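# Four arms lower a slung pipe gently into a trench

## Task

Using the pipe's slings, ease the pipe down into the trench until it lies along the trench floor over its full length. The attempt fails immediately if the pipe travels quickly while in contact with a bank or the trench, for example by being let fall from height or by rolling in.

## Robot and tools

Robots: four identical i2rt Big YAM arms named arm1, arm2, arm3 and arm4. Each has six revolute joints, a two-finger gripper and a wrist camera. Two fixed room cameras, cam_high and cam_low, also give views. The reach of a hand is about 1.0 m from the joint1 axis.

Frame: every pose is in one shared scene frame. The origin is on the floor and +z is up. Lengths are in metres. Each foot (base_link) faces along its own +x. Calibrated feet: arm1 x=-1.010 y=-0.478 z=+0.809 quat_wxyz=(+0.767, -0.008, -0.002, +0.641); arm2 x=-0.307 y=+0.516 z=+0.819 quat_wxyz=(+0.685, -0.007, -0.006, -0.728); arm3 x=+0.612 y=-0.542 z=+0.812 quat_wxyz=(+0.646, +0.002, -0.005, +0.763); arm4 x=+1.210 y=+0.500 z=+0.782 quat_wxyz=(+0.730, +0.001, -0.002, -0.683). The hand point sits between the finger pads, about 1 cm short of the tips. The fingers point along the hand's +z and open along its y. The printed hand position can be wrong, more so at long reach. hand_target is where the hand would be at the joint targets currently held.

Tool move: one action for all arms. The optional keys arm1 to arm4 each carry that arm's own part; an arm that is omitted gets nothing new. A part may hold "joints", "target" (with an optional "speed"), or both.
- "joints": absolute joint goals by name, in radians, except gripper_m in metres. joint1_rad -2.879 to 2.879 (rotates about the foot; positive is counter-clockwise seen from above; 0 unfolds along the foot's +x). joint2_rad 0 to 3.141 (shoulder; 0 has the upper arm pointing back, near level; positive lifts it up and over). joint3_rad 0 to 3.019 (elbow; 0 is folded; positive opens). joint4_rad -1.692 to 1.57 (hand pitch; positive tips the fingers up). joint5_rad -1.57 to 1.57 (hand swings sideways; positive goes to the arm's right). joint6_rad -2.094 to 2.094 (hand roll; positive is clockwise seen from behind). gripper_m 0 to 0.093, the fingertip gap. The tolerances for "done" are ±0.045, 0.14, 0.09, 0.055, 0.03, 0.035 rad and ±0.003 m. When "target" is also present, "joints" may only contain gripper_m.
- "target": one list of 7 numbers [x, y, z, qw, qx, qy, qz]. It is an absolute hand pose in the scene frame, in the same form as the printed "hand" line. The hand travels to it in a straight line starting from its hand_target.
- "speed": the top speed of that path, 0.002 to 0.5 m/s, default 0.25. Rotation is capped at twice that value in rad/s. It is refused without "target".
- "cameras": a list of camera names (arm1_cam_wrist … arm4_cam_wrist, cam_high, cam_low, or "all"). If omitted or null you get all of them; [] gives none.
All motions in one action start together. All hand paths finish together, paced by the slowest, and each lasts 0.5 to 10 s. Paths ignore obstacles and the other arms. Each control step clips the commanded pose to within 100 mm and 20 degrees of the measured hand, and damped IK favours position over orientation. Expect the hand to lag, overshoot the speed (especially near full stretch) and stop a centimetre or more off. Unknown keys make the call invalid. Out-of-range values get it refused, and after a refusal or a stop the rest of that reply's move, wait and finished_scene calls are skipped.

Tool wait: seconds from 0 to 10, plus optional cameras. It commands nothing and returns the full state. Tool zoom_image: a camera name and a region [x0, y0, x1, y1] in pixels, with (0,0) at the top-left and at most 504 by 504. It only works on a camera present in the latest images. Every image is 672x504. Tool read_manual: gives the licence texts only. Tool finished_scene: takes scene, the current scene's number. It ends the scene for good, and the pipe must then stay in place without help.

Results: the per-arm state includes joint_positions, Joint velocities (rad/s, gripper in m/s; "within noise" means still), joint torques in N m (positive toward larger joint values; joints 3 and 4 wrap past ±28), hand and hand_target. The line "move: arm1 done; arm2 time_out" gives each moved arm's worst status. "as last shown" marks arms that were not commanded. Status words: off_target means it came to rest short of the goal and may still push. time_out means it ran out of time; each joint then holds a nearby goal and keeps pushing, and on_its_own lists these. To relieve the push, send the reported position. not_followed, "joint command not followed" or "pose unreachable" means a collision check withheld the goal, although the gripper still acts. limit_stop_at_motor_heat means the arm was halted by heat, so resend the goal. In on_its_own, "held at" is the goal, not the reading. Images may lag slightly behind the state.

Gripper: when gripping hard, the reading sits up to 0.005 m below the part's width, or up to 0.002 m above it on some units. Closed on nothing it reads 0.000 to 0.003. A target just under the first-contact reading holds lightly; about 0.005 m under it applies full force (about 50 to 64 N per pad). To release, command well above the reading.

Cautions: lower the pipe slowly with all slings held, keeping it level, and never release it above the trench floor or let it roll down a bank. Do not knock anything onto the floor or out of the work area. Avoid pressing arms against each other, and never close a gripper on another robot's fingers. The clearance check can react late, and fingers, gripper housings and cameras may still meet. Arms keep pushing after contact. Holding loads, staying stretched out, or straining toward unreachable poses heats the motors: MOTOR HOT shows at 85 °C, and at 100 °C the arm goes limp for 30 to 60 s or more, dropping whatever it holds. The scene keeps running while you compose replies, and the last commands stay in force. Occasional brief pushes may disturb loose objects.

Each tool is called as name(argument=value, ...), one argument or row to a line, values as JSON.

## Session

move(
)

zoom_image(
  camera="cam_low",
  region=[100, 160, 450, 430],
)

zoom_image(
  camera="cam_high",
  region=[110, 250, 340, 480],
)

zoom_image(
  camera="cam_high",
  region=[340, 60, 520, 240],
)

Scene clock: 0.00 s.
Joint torques (N m): no reading
Heat: arm1: hottest joint2_rad 30 °C; arm2: hottest joint3_rad 29 °C; arm3: hottest joint2_rad 29 °C; arm4: hottest joint3_rad 29 °C.
Joint velocities: within noise
arm1.joint_positions: joint1_rad=+0.181 joint2_rad=+0.602 joint3_rad=+1.316 joint4_rad=-1.375 joint5_rad=-0.192 joint6_rad=-0.163 gripper_m=+0.09396
arm1.joint_status: not commanded
arm1.hand: x=-1.0501 y=-0.2454 z=+1.3080 quat_wxyz=(-0.278, +0.713, -0.545, -0.341) (m; scene frame)
arm1.hand_target: x=-1.0502 y=-0.2475 z=+1.3183 quat_wxyz=(-0.286, +0.710, -0.541, -0.348) (m; scene frame)
arm1.hand_status: not commanded
arm2.joint_positions: joint1_rad=-0.039 joint2_rad=+0.499 joint3_rad=+1.459 joint4_rad=-1.321 joint5_rad=-0.112 joint6_rad=+0.052 gripper_m=+0.09396
arm2.joint_status: not commanded
arm2.hand: x=-0.3042 y=+0.3551 z=+1.4198 quat_wxyz=(-0.429, -0.599, -0.556, +0.384) (m; scene frame)
arm2.hand_target: x=-0.3038 y=+0.3587 z=+1.4302 quat_wxyz=(-0.436, -0.593, -0.552, +0.392) (m; scene frame)
arm2.hand_status: not commanded
arm3.joint_positions: joint1_rad=+0.407 joint2_rad=+0.468 joint3_rad=+1.336 joint4_rad=-1.245 joint5_rad=-0.228 joint6_rad=-0.247 gripper_m=+0.09396
arm3.joint_status: not commanded
arm3.hand: x=+0.4772 y=-0.4122 z=+1.3771 quat_wxyz=(-0.254, +0.787, -0.239, -0.508) (m; scene frame)
arm3.hand_target: x=+0.4794 y=-0.4157 z=+1.3869 quat_wxyz=(-0.260, +0.782, -0.236, -0.516) (m; scene frame)
arm3.hand_status: not commanded
arm4.joint_positions: joint1_rad=+0.227 joint2_rad=+0.629 joint3_rad=+1.327 joint4_rad=-1.242 joint5_rad=-0.022 joint6_rad=+0.203 gripper_m=+0.09396
arm4.joint_status: not commanded
arm4.hand: x=+1.2851 y=+0.2546 z=+1.3092 quat_wxyz=(-0.429, -0.584, -0.645, +0.243) (m; scene frame)
arm4.hand_target: x=+1.2844 y=+0.2567 z=+1.3242 quat_wxyz=(-0.441, -0.578, -0.639, +0.250) (m; scene frame)
arm4.hand_status: not commanded
pictures: arm1_cam_wrist, arm2_cam_wrist, arm3_cam_wrist, arm4_cam_wrist, cam_high, cam_low

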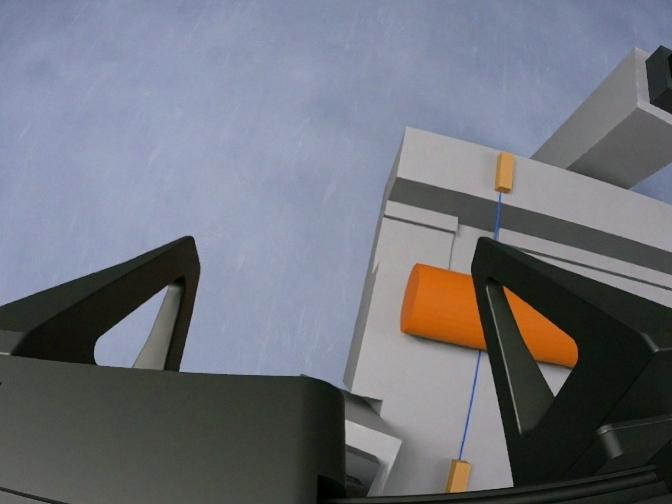

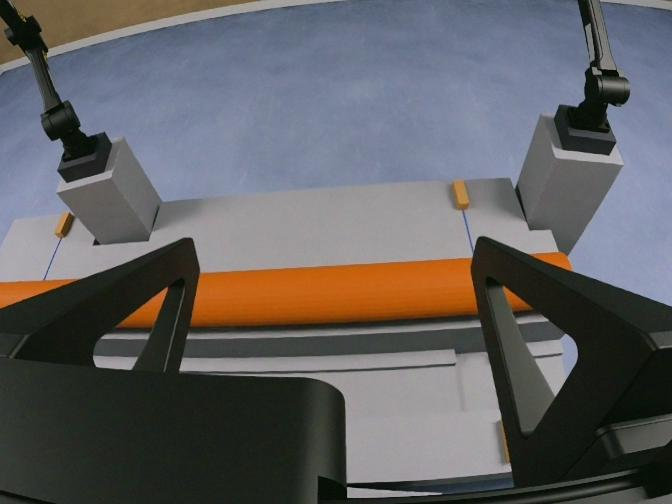

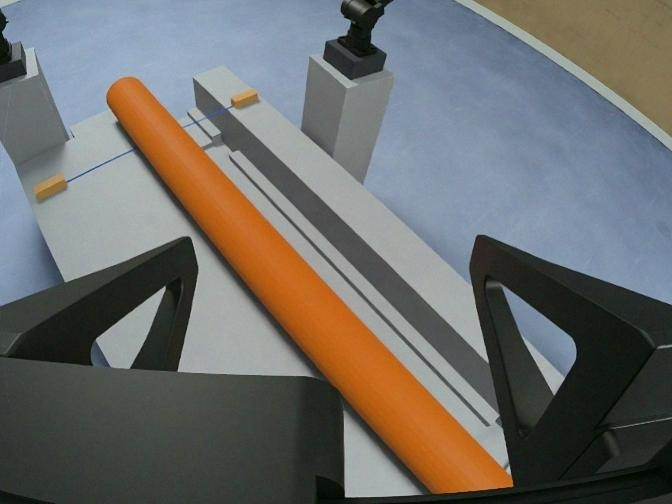

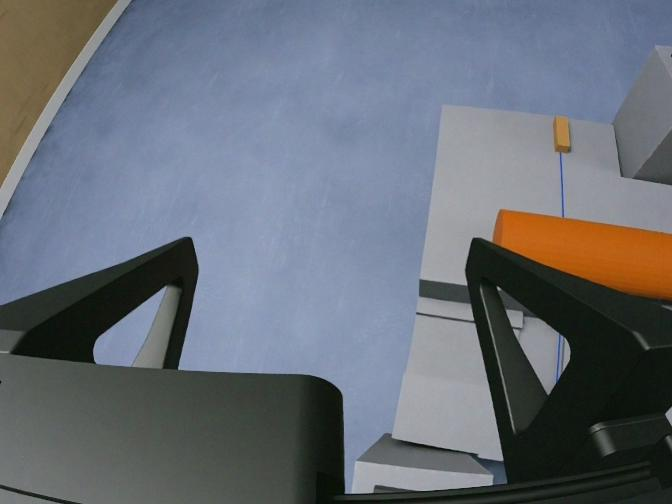

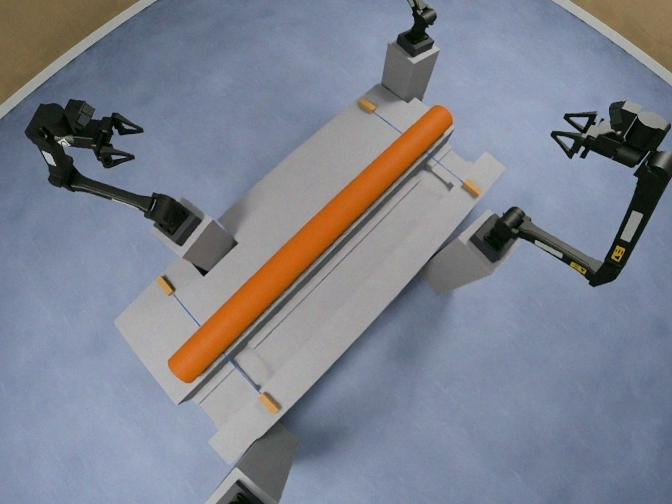

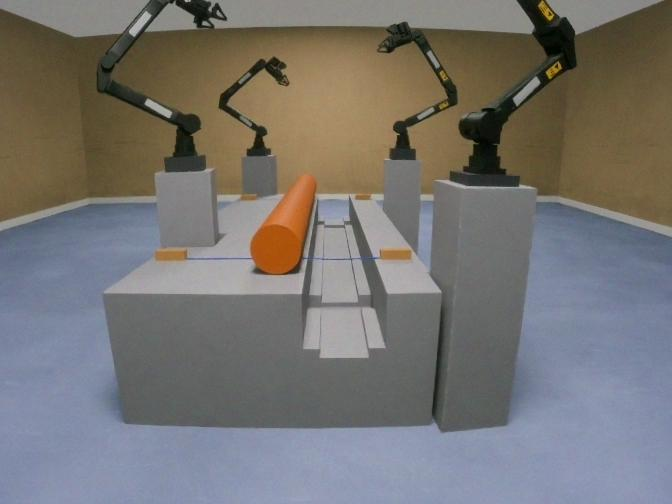

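Scaled by 1.440.

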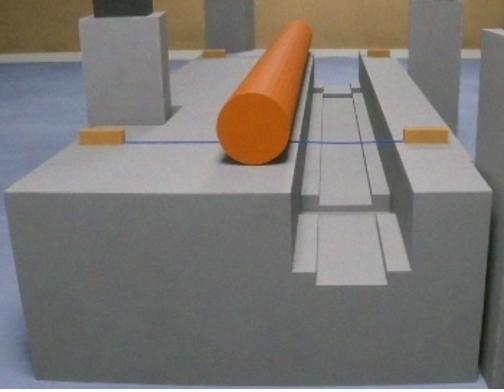

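Scaled by 2.191.

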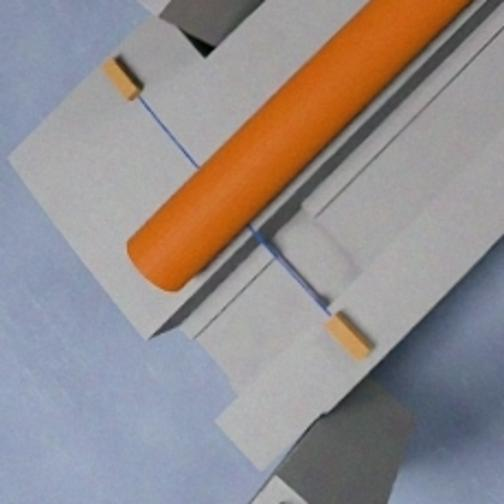

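Scaled by 2.800.

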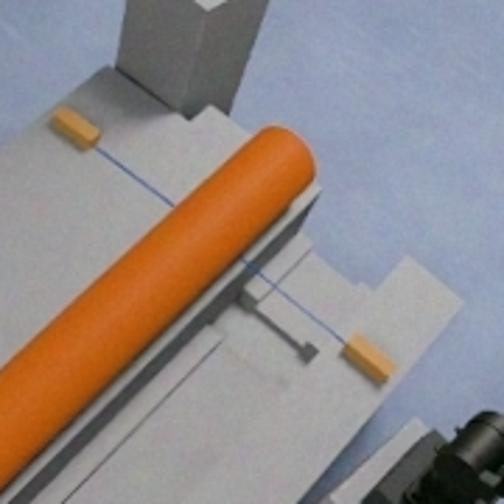

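move(
  arm1={"joints": {"joint1_rad": -1.52, "joint2_rad": 1.66, "joint3_rad": 0.66, "joint4_rad": -0.55, "joint5_rad": 0, "joint6_rad": -1.69}},
  arm2={"joints": {"joint1_rad": -0.972, "joint2_rad": 1.899, "joint3_rad": 1.038, "joint4_rad": -0.710, "joint5_rad": 0, "joint6_rad": -1.033}},
  arm3={"joints": {"joint1_rad": -1.574, "joint2_rad": 1.53, "joint3_rad": 0.52, "joint4_rad": -0.56, "joint5_rad": 0, "joint6_rad": -1.408}},
  arm4={"joints": {"joint1_rad": -1.0, "joint2_rad": 1.65, "joint3_rad": 0.80, "joint4_rad": -0.737, "joint5_rad": 0, "joint6_rad": -0.93}},
  cameras=[],
)

move(
  arm1={"target": [-0.640, -0.489, 0.576, 0, 0.7071, -0.7071, 0], "speed": 0.2},
  arm2={"target": [-0.695, 0.277, 0.586, 0, 0.7071, 0.7071, 0], "speed": 0.2},
  arm3={"target": [0.937, -0.505, 0.58, 0, 0.7071, -0.7071, 0], "speed": 0.2},
  arm4={"target": [0.907, 0.275, 0.586, 0, 0.7071, 0.7071, 0], "speed": 0.2},
)

zoom_image(
  camera="cam_low",
  region=[140, 140, 460, 370],
)

Scene clock: 14.20 s.
Joint torques (N m): arm1=[-0.15 -10.05 4.82 1.05 -0.14 -0.1] | arm2=[-0.03 -17.14 6.82 0.1 -0.21 0.03] | arm3=[0.91 -9.76 4.4 0.39 -0.29 -0.06] | arm4=[0.32 -11.22 5.83 0.65 -0.06 -0.01]
Heat: arm1: hottest joint2_rad 30 °C; arm2: hottest joint3_rad 30 °C; arm3: hottest joint2_rad 29 °C; arm4: hottest joint3_rad 31 °C.
move: arm1 done; arm2 done; arm3 done; arm4 done
Joint velocities: within noise
arm1.joint_positions: joint1_rad=-1.522 joint2_rad=+1.644 joint3_rad=+0.668 joint4_rad=-0.561 joint5_rad=+0.001 joint6_rad=-1.680 gripper_m=+0.09397
arm1.joint_status: all done
arm1.hand: x=-0.6728 y=-0.5232 z=+0.7551 quat_wxyz=(-0.012, +0.700, -0.714, +0.022) (m; scene frame)
arm1.hand_target: x=-0.6775 y=-0.5217 z=+0.7483 quat_wxyz=(-0.008, +0.704, -0.710, +0.016) (m; scene frame)
arm1.hand_status: not commanded
arm2.joint_positions: joint1_rad=-0.978 joint2_rad=+1.912 joint3_rad=+1.036 joint4_rad=-0.725 joint5_rad=+0.001 joint6_rad=-1.026 gripper_m=+0.09397
arm2.joint_status: all done
arm2.hand: x=-0.6950 y=+0.2873 z=+0.7495 quat_wxyz=(-0.009, -0.712, -0.702, -0.008) (m; scene frame)
arm2.hand_target: x=-0.6997 y=+0.2813 z=+0.7555 quat_wxyz=(-0.005, -0.707, -0.707, +0.006) (m; scene frame)
arm2.hand_status: not commanded
arm3.joint_positions: joint1_rad=-1.573 joint2_rad=+1.522 joint3_rad=+0.523 joint4_rad=-0.569 joint5_rad=+0.002 joint6_rad=-1.401 gripper_m=+0.09397
arm3.joint_status: all done
arm3.hand: x=+0.8872 y=-0.4974 z=+0.7582 quat_wxyz=(-0.005, +0.705, -0.710, -0.001) (m; scene frame)
arm3.hand_target: x=+0.8860 y=-0.4976 z=+0.7555 quat_wxyz=(-0.005, +0.707, -0.707, -0.002) (m; scene frame)
arm3.hand_status: not commanded
arm4.joint_positions: joint1_rad=-0.999 joint2_rad=+1.651 joint3_rad=+0.792 joint4_rad=-0.750 joint5_rad=+0.002 joint6_rad=-0.916 gripper_m=+0.09396
arm4.joint_status: all done
arm4.hand: x=+0.9201 y=+0.2862 z=+0.7490 quat_wxyz=(-0.004, -0.713, -0.701, -0.020) (m; scene frame)
arm4.hand_target: x=+0.9141 y=+0.2815 z=+0.7510 quat_wxyz=(-0.004, -0.708, -0.706, -0.009) (m; scene frame)
arm4.hand_status: not commanded
pictures: none
No camera images: "cameras" was empty.

Scene clock: 15.87 s.
Joint torques (N m): arm1=[1.03 -13.74 2.59 0.92 -0.15 0.08] | arm2=[0.5 -18.49 5.41 0.01 -0.08 0.2] | arm3=[0.5 -16.32 1.01 0.36 -0.09 -0.06] | arm4=[0.5 -14.62 3.34 0.62 0.09 -0.01]
Heat: arm1: hottest joint2_rad 30 °C; arm2: hottest joint3_rad 30 °C; arm3: hottest joint2_rad 29 °C; arm4: hottest joint3_rad 31 °C.
move: arm1 done; arm2 off_target; arm3 done; arm4 off_target
Joint velocities: within noise
arm1.joint_positions: joint1_rad=-1.425 joint2_rad=+2.223 joint3_rad=+0.817 joint4_rad=-0.185 joint5_rad=-0.007 joint6_rad=-1.607 gripper_m=+0.09397
arm1.joint_status: not commanded
arm1.hand: x=-0.6436 y=-0.4915 z=+0.5816 quat_wxyz=(+0.003, +0.708, -0.706, -0.001) (m; scene frame)
arm1.hand_target: x=-0.6400 y=-0.4891 z=+0.5761 quat_wxyz=(+0.000, +0.707, -0.707, +0.000) (m; scene frame)
arm1.hand_status: done (0.007 m and 0.4 deg from the pose sent, 0.185 m and 3.1 deg at the start)
arm2.joint_positions: joint1_rad=-0.972 joint2_rad=+2.311 joint3_rad=+1.058 joint4_rad=-0.373 joint5_rad=+0.011 joint6_rad=-1.026 gripper_m=+0.09397
arm2.joint_status: not commanded
arm2.hand: x=-0.6804 y=+0.2924 z=+0.5797 quat_wxyz=(-0.007, -0.709, -0.704, -0.022) (m; scene frame)
arm2.hand_target: x=-0.6947 y=+0.2771 z=+0.5865 quat_wxyz=(+0.000, -0.707, -0.707, +0.000) (m; scene frame)
arm2.hand_status: off_target (0.022 m and 2.6 deg from the pose sent, 0.164 m and 1.5 deg at the start)
arm3.joint_positions: joint1_rad=-1.612 joint2_rad=+2.207 joint3_rad=+0.700 joint4_rad=-0.079 joint5_rad=+0.007 joint6_rad=-1.449 gripper_m=+0.09397
arm3.joint_status: not commanded
arm3.hand: x=+0.9326 y=-0.5019 z=+0.5810 quat_wxyz=(+0.003, +0.708, -0.706, -0.004) (m; scene frame)
arm3.hand_target: x=+0.9370 y=-0.5051 z=+0.5801 quat_wxyz=(+0.000, +0.707, -0.707, +0.000) (m; scene frame)
arm3.hand_status: done (0.005 m and 0.6 deg from the pose sent, 0.185 m and 0.7 deg at the start)
arm4.joint_positions: joint1_rad=-0.999 joint2_rad=+2.125 joint3_rad=+0.792 joint4_rad=-0.279 joint5_rad=+0.003 joint6_rad=-0.917 gripper_m=+0.09396
arm4.joint_status: not commanded
arm4.hand: x=+0.9215 y=+0.2864 z=+0.5812 quat_wxyz=(-0.004, -0.713, -0.701, -0.021) (m; scene frame)
arm4.hand_target: x=+0.9074 y=+0.2751 z=+0.5863 quat_wxyz=(+0.000, -0.707, -0.707, +0.000) (m; scene frame)
arm4.hand_status: off_target (0.019 m and 2.6 deg from the pose sent, 0.164 m and 2.5 deg at the start)
pictures: arm1_cam_wrist, arm2_cam_wrist, arm3_cam_wrist, arm4_cam_wrist, cam_high, cam_low

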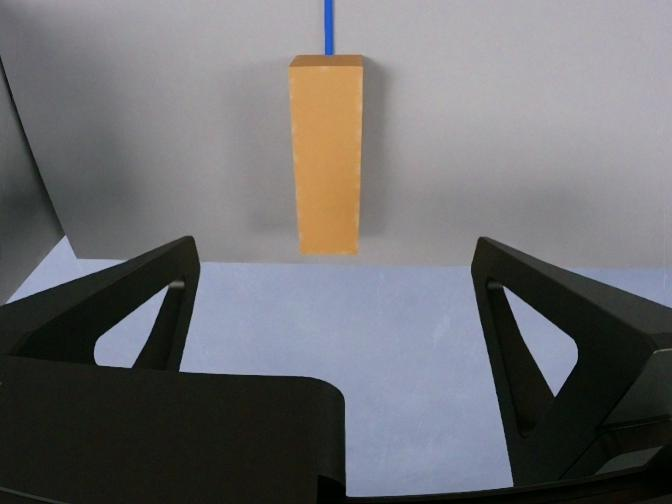

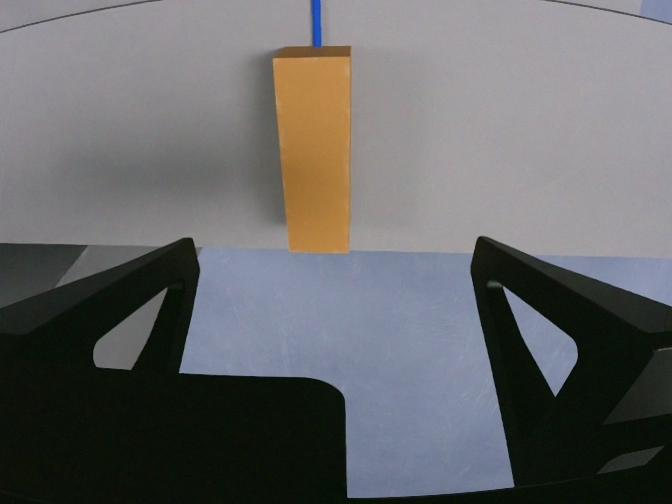

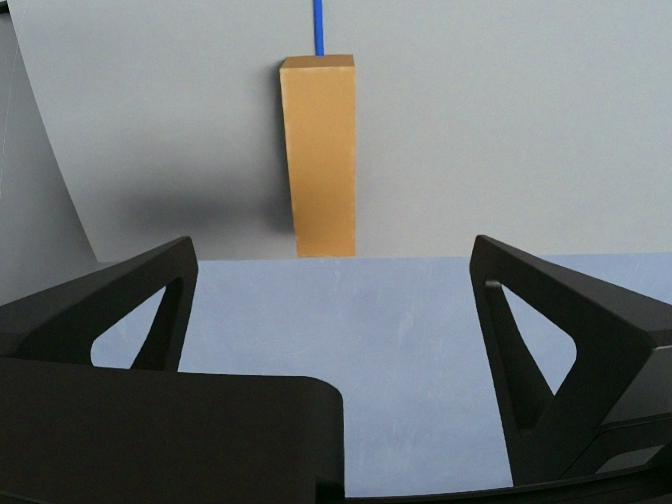

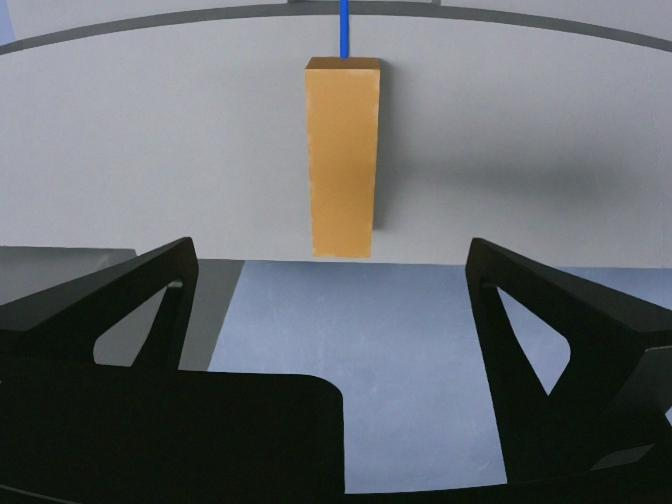

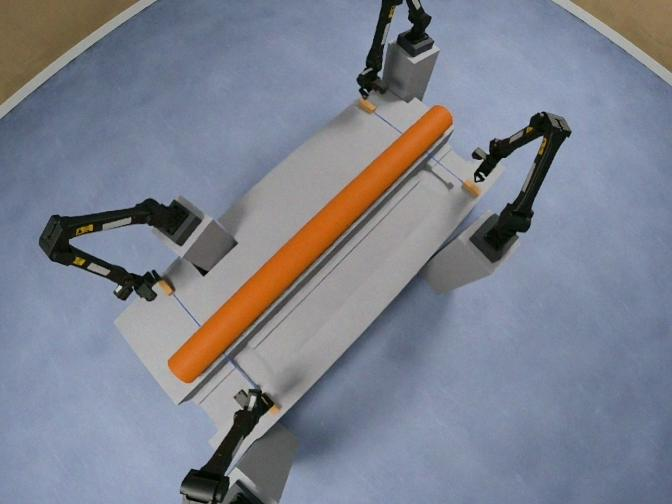

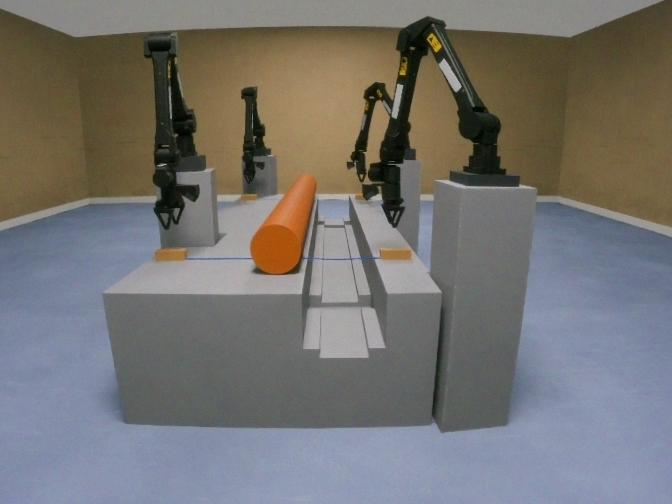

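Scaled by 1.575.

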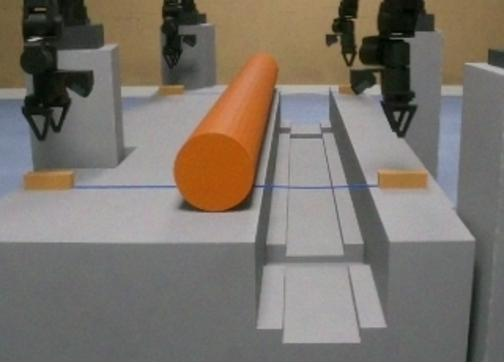

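move(
  arm1={"target": [-0.645, -0.489, 0.462, 0, 0.7071, -0.7071, 0], "speed": 0.12},
  arm2={"target": [-0.684, 0.2825, 0.470, 0, 0.7071, 0.7071, 0], "speed": 0.12},
  arm3={"target": [0.929, -0.500, 0.466, 0, 0.7071, -0.7071, 0], "speed": 0.12},
  arm4={"target": [0.904, 0.281, 0.471, 0, 0.7071, 0.7071, 0], "speed": 0.12},
)

zoom_image(
  camera="cam_low",
  region=[140, 190, 240, 265],
)

Scene clock: 25.20 s.
Joint torques (N m): arm1=[0.38 -14.15 0.35 0.96 -0.22 0.06] | arm2=[0.38 -18.55 3.21 0.08 -0.08 0.19] | arm3=[1.73 -17.08 -0.7 0.44 -0.11 0.09] | arm4=[-0.44 -15.33 1.1 0.64 0.09 0]
Heat: arm1: hottest joint2_rad 31 °C; arm2: hottest joint3_rad 31 °C; arm3: hottest joint2_rad 29 °C; arm4: hottest joint3_rad 31 °C.
move: arm1 off_target; arm2 off_target; arm3 done; arm4 done
Joint velocities: within noise
arm1.joint_positions: joint1_rad=-1.425 joint2_rad=+2.552 joint3_rad=+0.963 joint4_rad=+0.010 joint5_rad=-0.007 joint6_rad=-1.605 gripper_m=+0.09397
arm1.joint_status: not commanded
arm1.hand: x=-0.6405 y=-0.4926 z=+0.4709 quat_wxyz=(-0.001, +0.708, -0.707, +0.003) (m; scene frame)
arm1.hand_target: x=-0.6451 y=-0.4892 z=+0.4622 quat_wxyz=(+0.000, +0.707, -0.707, +0.000) (m; scene frame)
arm1.hand_status: off_target (0.011 m and 0.4 deg from the pose sent, 0.120 m and 0.4 deg at the start)
arm2.joint_positions: joint1_rad=-0.972 joint2_rad=+2.598 joint3_rad=+1.173 joint4_rad=-0.188 joint5_rad=+0.011 joint6_rad=-1.026 gripper_m=+0.09397
arm2.joint_status: not commanded
arm2.hand: x=-0.6749 y=+0.2938 z=+0.4686 quat_wxyz=(-0.005, -0.710, -0.704, -0.015) (m; scene frame)
arm2.hand_target: x=-0.6837 y=+0.2826 z=+0.4702 quat_wxyz=(+0.000, -0.707, -0.707, +0.000) (m; scene frame)
arm2.hand_status: off_target (0.015 m and 1.8 deg from the pose sent, 0.110 m and 2.6 deg at the start)
arm3.joint_positions: joint1_rad=-1.612 joint2_rad=+2.564 joint3_rad=+0.848 joint4_rad=+0.139 joint5_rad=+0.007 joint6_rad=-1.448 gripper_m=+0.09397
arm3.joint_status: not commanded
arm3.hand: x=+0.9305 y=-0.5011 z=+0.4698 quat_wxyz=(+0.000, +0.707, -0.707, -0.001) (m; scene frame)
arm3.hand_target: x=+0.9289 y=-0.5001 z=+0.4660 quat_wxyz=(+0.000, +0.707, -0.707, +0.000) (m; scene frame)
arm3.hand_status: done (0.004 m and 0.2 deg from the pose sent, 0.115 m and 0.7 deg at the start)
arm4.joint_positions: joint1_rad=-1.005 joint2_rad=+2.459 joint3_rad=+0.925 joint4_rad=-0.059 joint5_rad=+0.003 joint6_rad=-0.936 gripper_m=+0.09396
arm4.joint_status: not commanded
arm4.hand: x=+0.9142 y=+0.2829 z=+0.4704 quat_wxyz=(-0.002, -0.708, -0.706, -0.012) (m; scene frame)
arm4.hand_target: x=+0.9040 y=+0.2812 z=+0.4712 quat_wxyz=(+0.000, -0.707, -0.707, +0.000) (m; scene frame)
arm4.hand_status: done (0.010 m and 1.4 deg from the pose sent, 0.112 m and 2.6 deg at the start)
pictures: arm1_cam_wrist, arm2_cam_wrist, arm3_cam_wrist, arm4_cam_wrist, cam_high, cam_low

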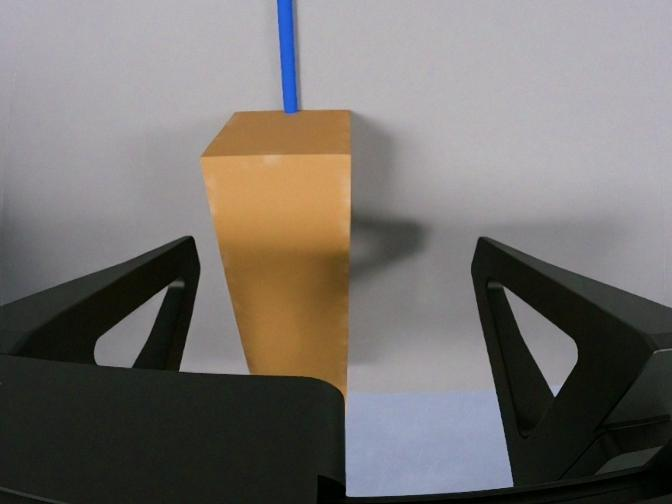

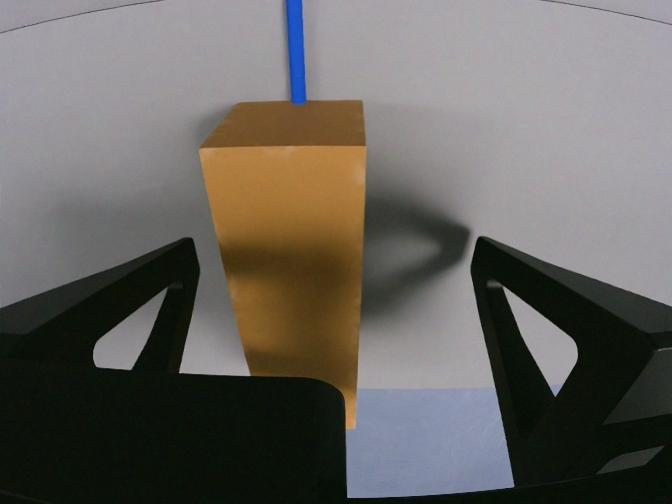

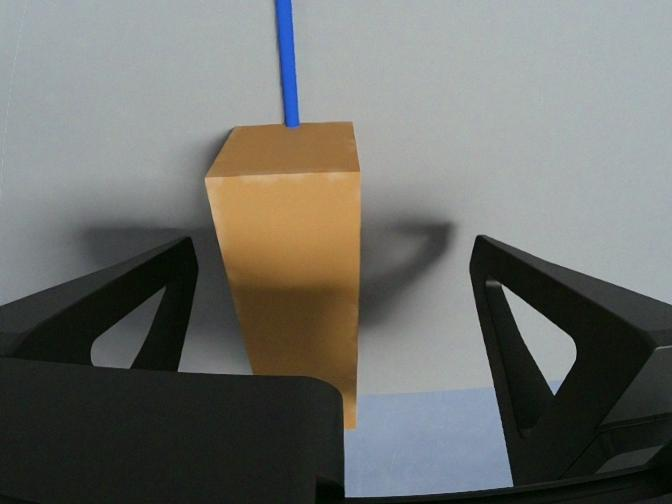

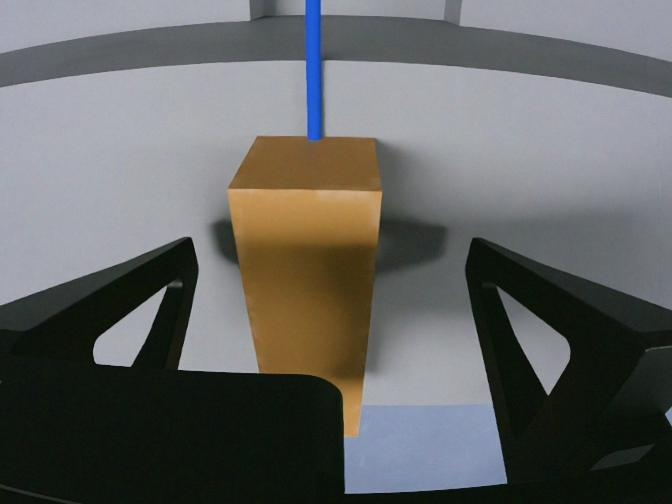

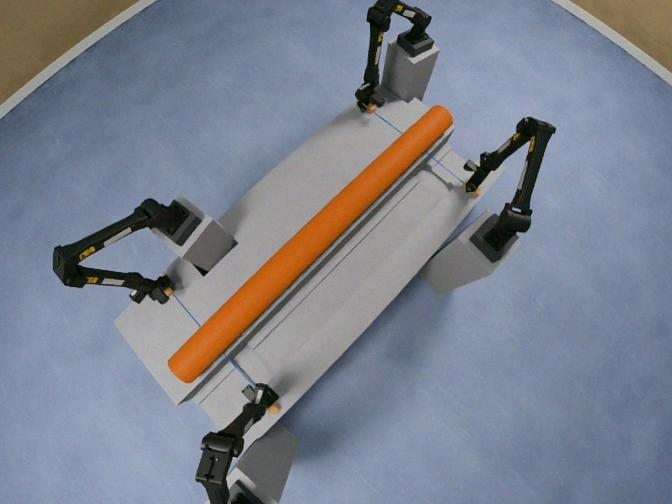

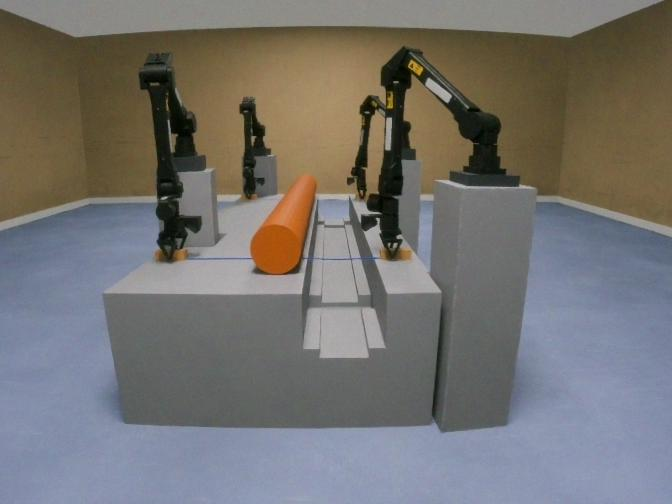

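Scaled by 5.040.

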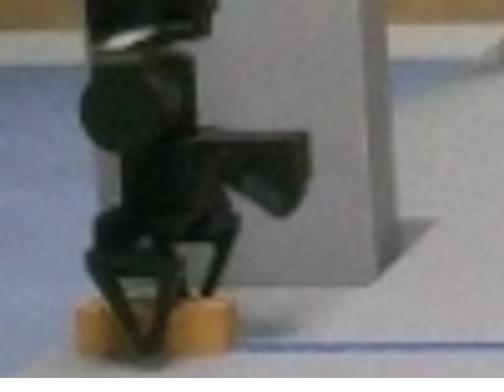

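move(
  arm1={"joints": {"gripper_m": 0.026}},
  arm2={"joints": {"gripper_m": 0.026}},
  arm3={"joints": {"gripper_m": 0.026}},
  arm4={"joints": {"gripper_m": 0.026}},
  cameras=[],
)

move(
  arm1={"target": [-0.650, -0.271, 0.753, 0, 0.7071, -0.7071, 0], "speed": 0.2},
  arm2={"target": [-0.675, 0.034, 0.763, 0, 0.7071, 0.7071, 0], "speed": 0.2},
  arm3={"target": [0.932, -0.269, 0.752, 0, 0.7071, -0.7071, 0], "speed": 0.2},
  arm4={"target": [0.912, 0.033, 0.769, 0, 0.7071, 0.7071, 0], "speed": 0.2},
  cameras=["cam_low", "cam_high"],
)

zoom_image(
  camera="cam_low",
  region=[180, 140, 380, 300],
)

Scene clock: 37.67 s.
Joint torques (N m): arm1=[0.73 -14.51 0.43 1.03 -0.15 0.08] | arm2=[0.32 -18.55 3.08 0.05 -0.08 0.19] | arm3=[1.73 -17.03 -0.73 0.42 -0.12 0.08] | arm4=[-0.44 -15.33 1.03 0.68 0.11 0]
Heat: arm1: hottest joint2_rad 32 °C; arm2: hottest joint3_rad 31 °C; arm3: hottest joint2_rad 30 °C; arm4: hottest joint3_rad 31 °C.
move: arm1 off_target; arm2 off_target; arm3 off_target; arm4 off_target
Joint velocities: within noise
arm1.joint_positions: joint1_rad=-1.425 joint2_rad=+2.552 joint3_rad=+0.963 joint4_rad=+0.010 joint5_rad=-0.007 joint6_rad=-1.604 gripper_m=+0.03419
arm1.joint_status: gripper_m off_target (ended at +0.03421, target +0.02600)
arm1.hand: x=-0.6404 y=-0.4924 z=+0.4709 quat_wxyz=(-0.002, +0.707, -0.707, +0.003) (m; scene frame)
arm1.hand_target: x=-0.6452 y=-0.4891 z=+0.4622 quat_wxyz=(+0.000, +0.707, -0.707, +0.000) (m; scene frame)
arm1.hand_status: not commanded
arm2.joint_positions: joint1_rad=-0.971 joint2_rad=+2.598 joint3_rad=+1.174 joint4_rad=-0.187 joint5_rad=+0.012 joint6_rad=-1.026 gripper_m=+0.03475
arm2.joint_status: gripper_m off_target (ended at +0.03478, target +0.02600)
arm2.hand: x=-0.6753 y=+0.2931 z=+0.4687 quat_wxyz=(-0.005, -0.709, -0.705, -0.014) (m; scene frame)
arm2.hand_target: x=-0.6838 y=+0.2825 z=+0.4702 quat_wxyz=(+0.000, -0.707, -0.707, +0.000) (m; scene frame)
arm2.hand_status: not commanded
arm3.joint_positions: joint1_rad=-1.612 joint2_rad=+2.564 joint3_rad=+0.848 joint4_rad=+0.140 joint5_rad=+0.007 joint6_rad=-1.447 gripper_m=+0.03473
arm3.joint_status: gripper_m off_target (ended at +0.03475, target +0.02600)
arm3.hand: x=+0.9306 y=-0.5011 z=+0.4698 quat_wxyz=(-0.001, +0.707, -0.707, -0.001) (m; scene frame)
arm3.hand_target: x=+0.9289 y=-0.5001 z=+0.4660 quat_wxyz=(+0.000, +0.707, -0.707, +0.000) (m; scene frame)
arm3.hand_status: not commanded
arm4.joint_positions: joint1_rad=-1.005 joint2_rad=+2.459 joint3_rad=+0.926 joint4_rad=-0.058 joint5_rad=+0.003 joint6_rad=-0.938 gripper_m=+0.03513
arm4.joint_status: gripper_m off_target (ended at +0.03515, target +0.02600)
arm4.hand: x=+0.9138 y=+0.2824 z=+0.4704 quat_wxyz=(-0.003, -0.707, -0.707, -0.011) (m; scene frame)
arm4.hand_target: x=+0.9040 y=+0.2810 z=+0.4712 quat_wxyz=(+0.000, -0.707, -0.707, +0.000) (m; scene frame)
arm4.hand_status: not commanded
pictures: none
No camera images: "cameras" was empty.

Scene clock: 40.33 s.
Joint torques (N m): arm1=[-0.09 -14.74 7.38 -0.12 -0.08 0.1] | arm2=[-0.21 -23.36 11.75 -0.99 -0.14 0.17] | arm3=[1.32 -18.14 6.89 -0.39 -0.24 0.11] | arm4=[0.38 -20.72 9.52 -0.35 0.1 0.32]
Heat: arm1: hottest joint2_rad 32 °C; arm2: hottest joint2_rad 31 °C; arm3: hottest joint2_rad 31 °C; arm4: hottest joint3_rad 31 °C.
move: arm1 off_target; arm2 off_target; arm3 off_target; arm4 off_target
Joint velocities: within noise
arm1.joint_positions: joint1_rad=-0.874 joint2_rad=+1.810 joint3_rad=+0.891 joint4_rad=-0.678 joint5_rad=-0.015 joint6_rad=-1.062 gripper_m=+0.03419
arm1.joint_status: not commanded
arm1.hand: x=-0.6607 y=-0.2775 z=+0.7447 quat_wxyz=(+0.009, +0.710, -0.704, -0.003) (m; scene frame)
arm1.hand_target: x=-0.6502 y=-0.2711 z=+0.7531 quat_wxyz=(+0.000, +0.707, -0.707, +0.000) (m; scene frame)
arm1.hand_status: off_target (0.015 m and 1.2 deg from the pose sent, 0.359 m and 0.4 deg at the start)
arm2.joint_positions: joint1_rad=-0.594 joint2_rad=+2.202 joint3_rad=+1.531 joint4_rad=-0.960 joint5_rad=+0.009 joint6_rad=-0.657 gripper_m=+0.03474
arm2.joint_status: not commanded
arm2.hand: x=-0.6648 y=+0.0524 z=+0.7414 quat_wxyz=(+0.003, -0.706, -0.708, -0.022) (m; scene frame)
arm2.hand_target: x=-0.6743 y=+0.0347 z=+0.7634 quat_wxyz=(+0.000, -0.707, -0.707, +0.000) (m; scene frame)
arm2.hand_status: off_target (0.030 m and 2.6 deg from the pose sent, 0.392 m and 1.7 deg at the start)
arm3.joint_positions: joint1_rad=-1.028 joint2_rad=+1.832 joint3_rad=+0.909 joint4_rad=-0.677 joint5_rad=+0.006 joint6_rad=-0.869 gripper_m=+0.03473
arm3.joint_status: not commanded
arm3.hand: x=+0.9234 y=-0.2774 z=+0.7440 quat_wxyz=(+0.010, +0.709, -0.705, +0.000) (m; scene frame)
arm3.hand_target: x=+0.9318 y=-0.2692 z=+0.7521 quat_wxyz=(+0.000, +0.707, -0.707, +0.000) (m; scene frame)
arm3.hand_status: off_target (0.014 m and 1.2 deg from the pose sent, 0.365 m and 0.1 deg at the start)
arm4.joint_positions: joint1_rad=-0.636 joint2_rad=+2.013 joint3_rad=+1.344 joint4_rad=-0.956 joint5_rad=+0.003 joint6_rad=-0.580 gripper_m=+0.03513
arm4.joint_status: not commanded
arm4.hand: x=+0.9221 y=+0.0528 z=+0.7434 quat_wxyz=(+0.005, -0.703, -0.710, -0.027) (m; scene frame)
arm4.hand_target: x=+0.9125 y=+0.0339 z=+0.7693 quat_wxyz=(+0.000, -0.707, -0.707, +0.000) (m; scene frame)
arm4.hand_status: off_target (0.034 m and 3.2 deg from the pose sent, 0.389 m and 1.3 deg at the start)
pictures: cam_high, cam_low

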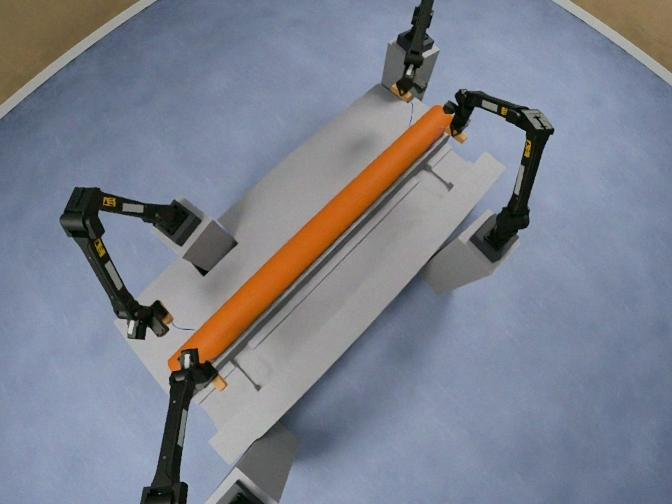

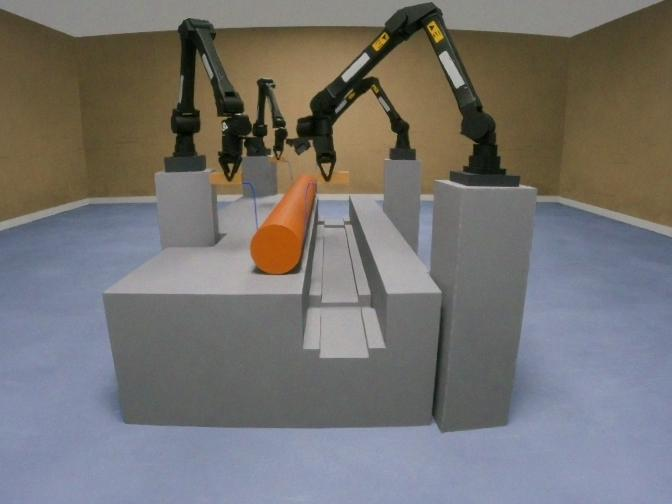

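Scaled by 2.520.

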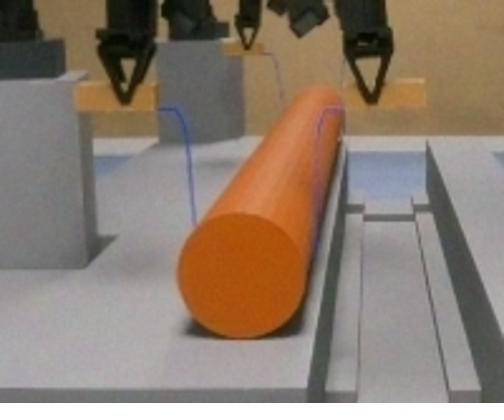

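move(
  arm1={"target": [-0.630, -0.260, 0.855, -0.045, 0.706, -0.706, 0.011], "speed": 0.08},
  arm2={"target": [-0.680, 0.025, 0.915, -0.010, -0.705, -0.705, 0.07], "speed": 0.08},
  arm3={"target": [0.950, -0.252, 0.855, -0.05, 0.706, -0.706, 0], "speed": 0.08},
  arm4={"target": [0.905, 0.025, 0.915, -0.013, -0.705, -0.705, 0.075], "speed": 0.08},
  cameras=["cam_low"],
)

zoom_image(
  camera="cam_low",
  region=[180, 140, 380, 300],
)

Scene clock: 58.33 s.
Joint torques (N m): arm1=[-0.91 -20.72 12.46 -0.94 0.02 0] | arm2=[-0.44 -33.44 11.56 -0.94 -0.24 0.13] | arm3=[0.97 -25.29 11.55 -0.95 -0.31 0.02] | arm4=[0.56 -30.86 9.68 -0.29 0.02 0.24]
Heat: arm1: hottest joint2_rad 32 °C; arm2: hottest joint2_rad 34 °C; arm3: hottest joint2_rad 32 °C; arm4: hottest joint3_rad 33 °C.
move: arm1 off_target; arm2 off_target; arm3 off_target; arm4 off_target
Joint velocities: within noise
arm1.joint_positions: joint1_rad=-0.870 joint2_rad=+1.693 joint3_rad=+0.899 joint4_rad=-0.831 joint5_rad=-0.020 joint6_rad=-1.055 gripper_m=+0.03419
arm1.joint_status: not commanded
arm1.hand: x=-0.6739 y=-0.2811 z=+0.7918 quat_wxyz=(+0.022, +0.709, -0.704, -0.009) (m; scene frame)
arm1.hand_target: x=-0.6342 y=-0.2622 z=+0.8536 quat_wxyz=(-0.045, +0.706, -0.706, +0.011) (m; scene frame)
arm1.hand_status: off_target (0.080 m and 8.0 deg from the pose sent, 0.116 m and 6.4 deg at the start)
arm2.joint_positions: joint1_rad=-0.588 joint2_rad=+2.088 joint3_rad=+1.495 joint4_rad=-1.011 joint5_rad=+0.010 joint6_rad=-0.648 gripper_m=+0.03459
arm2.joint_status: not commanded
arm2.hand: x=-0.6574 y=+0.0575 z=+0.7946 quat_wxyz=(+0.002, -0.707, -0.707, -0.009) (m; scene frame)
arm2.hand_target: x=-0.6725 y=+0.0357 z=+0.8855 quat_wxyz=(-0.010, -0.705, -0.705, +0.070) (m; scene frame)
arm2.hand_status: off_target (0.127 m and 9.2 deg from the pose sent, 0.176 m and 10.7 deg at the start; pose on its path clipped on 27 of 75 steps)
arm3.joint_positions: joint1_rad=-1.023 joint2_rad=+1.716 joint3_rad=+0.923 joint4_rad=-0.838 joint5_rad=+0.000 joint6_rad=-0.862 gripper_m=+0.03473
arm3.joint_status: not commanded
arm3.hand: x=+0.9128 y=-0.2831 z=+0.7930 quat_wxyz=(+0.026, +0.708, -0.705, -0.004) (m; scene frame)
arm3.hand_target: x=+0.9466 y=-0.2551 z=+0.8540 quat_wxyz=(-0.050, +0.706, -0.706, +0.000) (m; scene frame)
arm3.hand_status: off_target (0.079 m and 8.7 deg from the pose sent, 0.117 m and 6.9 deg at the start)
arm4.joint_positions: joint1_rad=-0.635 joint2_rad=+1.909 joint3_rad=+1.327 joint4_rad=-1.011 joint5_rad=+0.012 joint6_rad=-0.575 gripper_m=+0.03501
arm4.joint_status: not commanded
arm4.hand: x=+0.9247 y=+0.0589 z=+0.7911 quat_wxyz=(+0.006, -0.705, -0.709, -0.011) (m; scene frame)
arm4.hand_target: x=+0.9123 y=+0.0371 z=+0.8816 quat_wxyz=(-0.013, -0.705, -0.705, +0.075) (m; scene frame)
arm4.hand_status: off_target (0.130 m and 10.1 deg from the pose sent, 0.175 m and 11.9 deg at the start; pose on its path clipped on 34 of 75 steps)
pictures: cam_low

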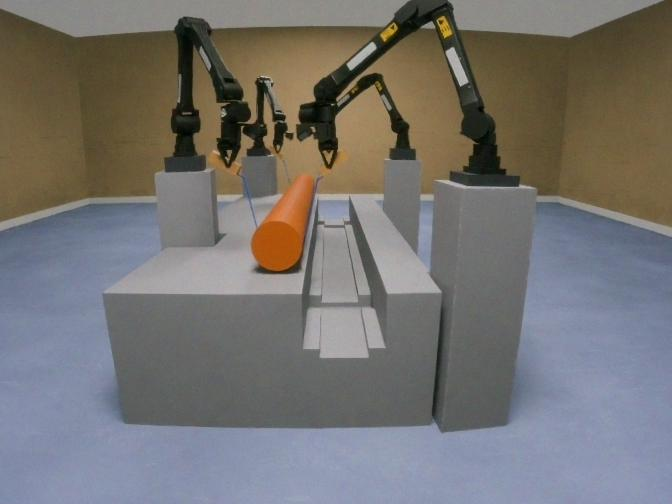

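Scaled by 2.520.

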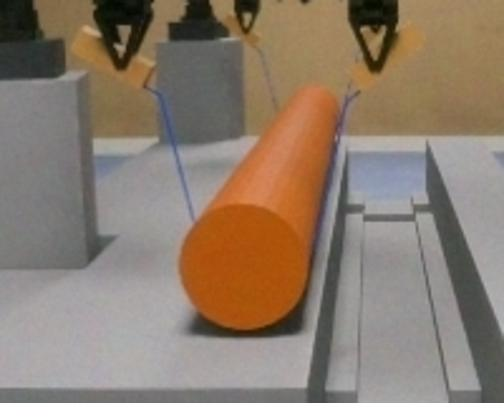

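move(
  arm1={"target": [-0.625, -0.255, 0.890, -0.055, 0.705, -0.705, 0.013], "speed": 0.08},
  arm2={"target": [-0.680, 0.025, 0.960, -0.013, -0.703, -0.703, 0.10], "speed": 0.08},
  arm3={"target": [0.952, -0.247, 0.890, -0.06, 0.705, -0.705, 0], "speed": 0.08},
  arm4={"target": [0.907, 0.025, 0.960, -0.015, -0.703, -0.703, 0.10], "speed": 0.08},
  cameras=["cam_low"],
)

zoom_image(
  camera="cam_low",
  region=[180, 140, 380, 300],
)

Scene clock: 64.40 s.
Joint torques (N m): arm1=[-1.2 -21.6 13.76 -0.92 0.03 -0.01] | arm2=[-0.91 -32.21 12.25 -0.87 -0.12 0.15] | arm3=[1.03 -25.47 12.66 -0.98 -0.32 0.04] | arm4=[0.73 -29.98 10.24 -0.17 0.1 0.28]
Heat: arm1: hottest joint3_rad 34 °C; arm2: hottest joint3_rad 35 °C; arm3: hottest joint2_rad 32 °C; arm4: hottest joint3_rad 34 °C.
move: arm1 off_target; arm2 off_target; arm3 off_target; arm4 off_target
Joint velocities: within noise
arm1.joint_positions: joint1_rad=-0.868 joint2_rad=+1.649 joint3_rad=+0.936 joint4_rad=-0.904 joint5_rad=-0.022 joint6_rad=-1.054 gripper_m=+0.03419
arm1.joint_status: not commanded
arm1.hand: x=-0.6685 y=-0.2766 z=+0.8191 quat_wxyz=(+0.018, +0.709, -0.704, -0.008) (m; scene frame)
arm1.hand_target: x=-0.6299 y=-0.2576 z=+0.8883 quat_wxyz=(-0.056, +0.706, -0.706, +0.013) (m; scene frame)
arm1.hand_status: off_target (0.086 m and 8.7 deg from the pose sent, 0.113 m and 9.2 deg at the start)
arm2.joint_positions: joint1_rad=-0.587 joint2_rad=+2.011 joint3_rad=+1.417 joint4_rad=-0.954 joint5_rad=+0.010 joint6_rad=-0.648 gripper_m=+0.03458
arm2.joint_status: not commanded
arm2.hand: x=-0.6512 y=+0.0655 z=+0.8127 quat_wxyz=(-0.002, -0.707, -0.707, +0.019) (m; scene frame)
arm2.hand_target: x=-0.6668 y=+0.0435 z=+0.9036 quat_wxyz=(-0.013, -0.704, -0.703, +0.100) (m; scene frame)
arm2.hand_status: off_target (0.155 m and 9.4 deg from the pose sent, 0.170 m and 12.6 deg at the start; pose on its path clipped on 44 of 46 steps)
arm3.joint_positions: joint1_rad=-1.019 joint2_rad=+1.668 joint3_rad=+0.955 joint4_rad=-0.911 joint5_rad=+0.000 joint6_rad=-0.858 gripper_m=+0.03473
arm3.joint_status: not commanded
arm3.hand: x=+0.9153 y=-0.2786 z=+0.8210 quat_wxyz=(+0.022, +0.708, -0.706, -0.004) (m; scene frame)
arm3.hand_target: x=+0.9479 y=-0.2506 z=+0.8889 quat_wxyz=(-0.060, +0.706, -0.706, +0.000) (m; scene frame)
arm3.hand_status: off_target (0.084 m and 9.4 deg from the pose sent, 0.111 m and 9.8 deg at the start)
arm4.joint_positions: joint1_rad=-0.632 joint2_rad=+1.840 joint3_rad=+1.282 joint4_rad=-0.991 joint5_rad=+0.018 joint6_rad=-0.575 gripper_m=+0.03500
arm4.joint_status: not commanded
arm4.hand: x=+0.9292 y=+0.0648 z=+0.8116 quat_wxyz=(+0.004, -0.704, -0.710, +0.012) (m; scene frame)
arm4.hand_target: x=+0.9177 y=+0.0436 z=+0.9025 quat_wxyz=(-0.016, -0.704, -0.703, +0.100) (m; scene frame)
arm4.hand_status: off_target (0.155 m and 10.4 deg from the pose sent, 0.173 m and 12.9 deg at the start; pose on its path clipped on 44 of 46 steps)
pictures: cam_low

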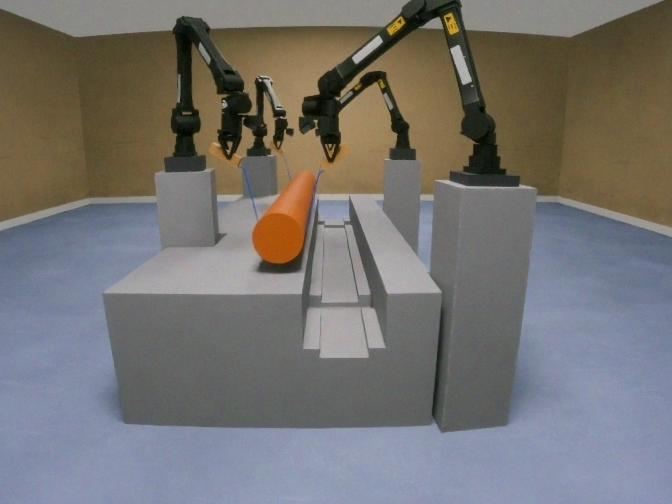

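Scaled by 2.520.

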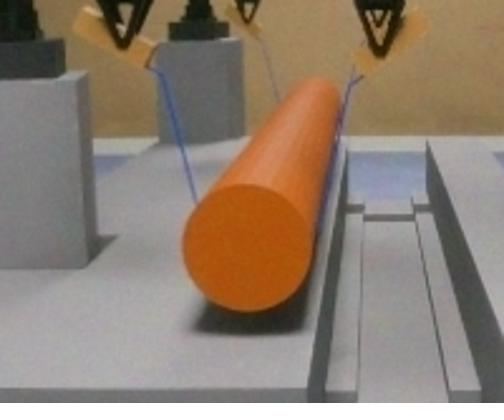

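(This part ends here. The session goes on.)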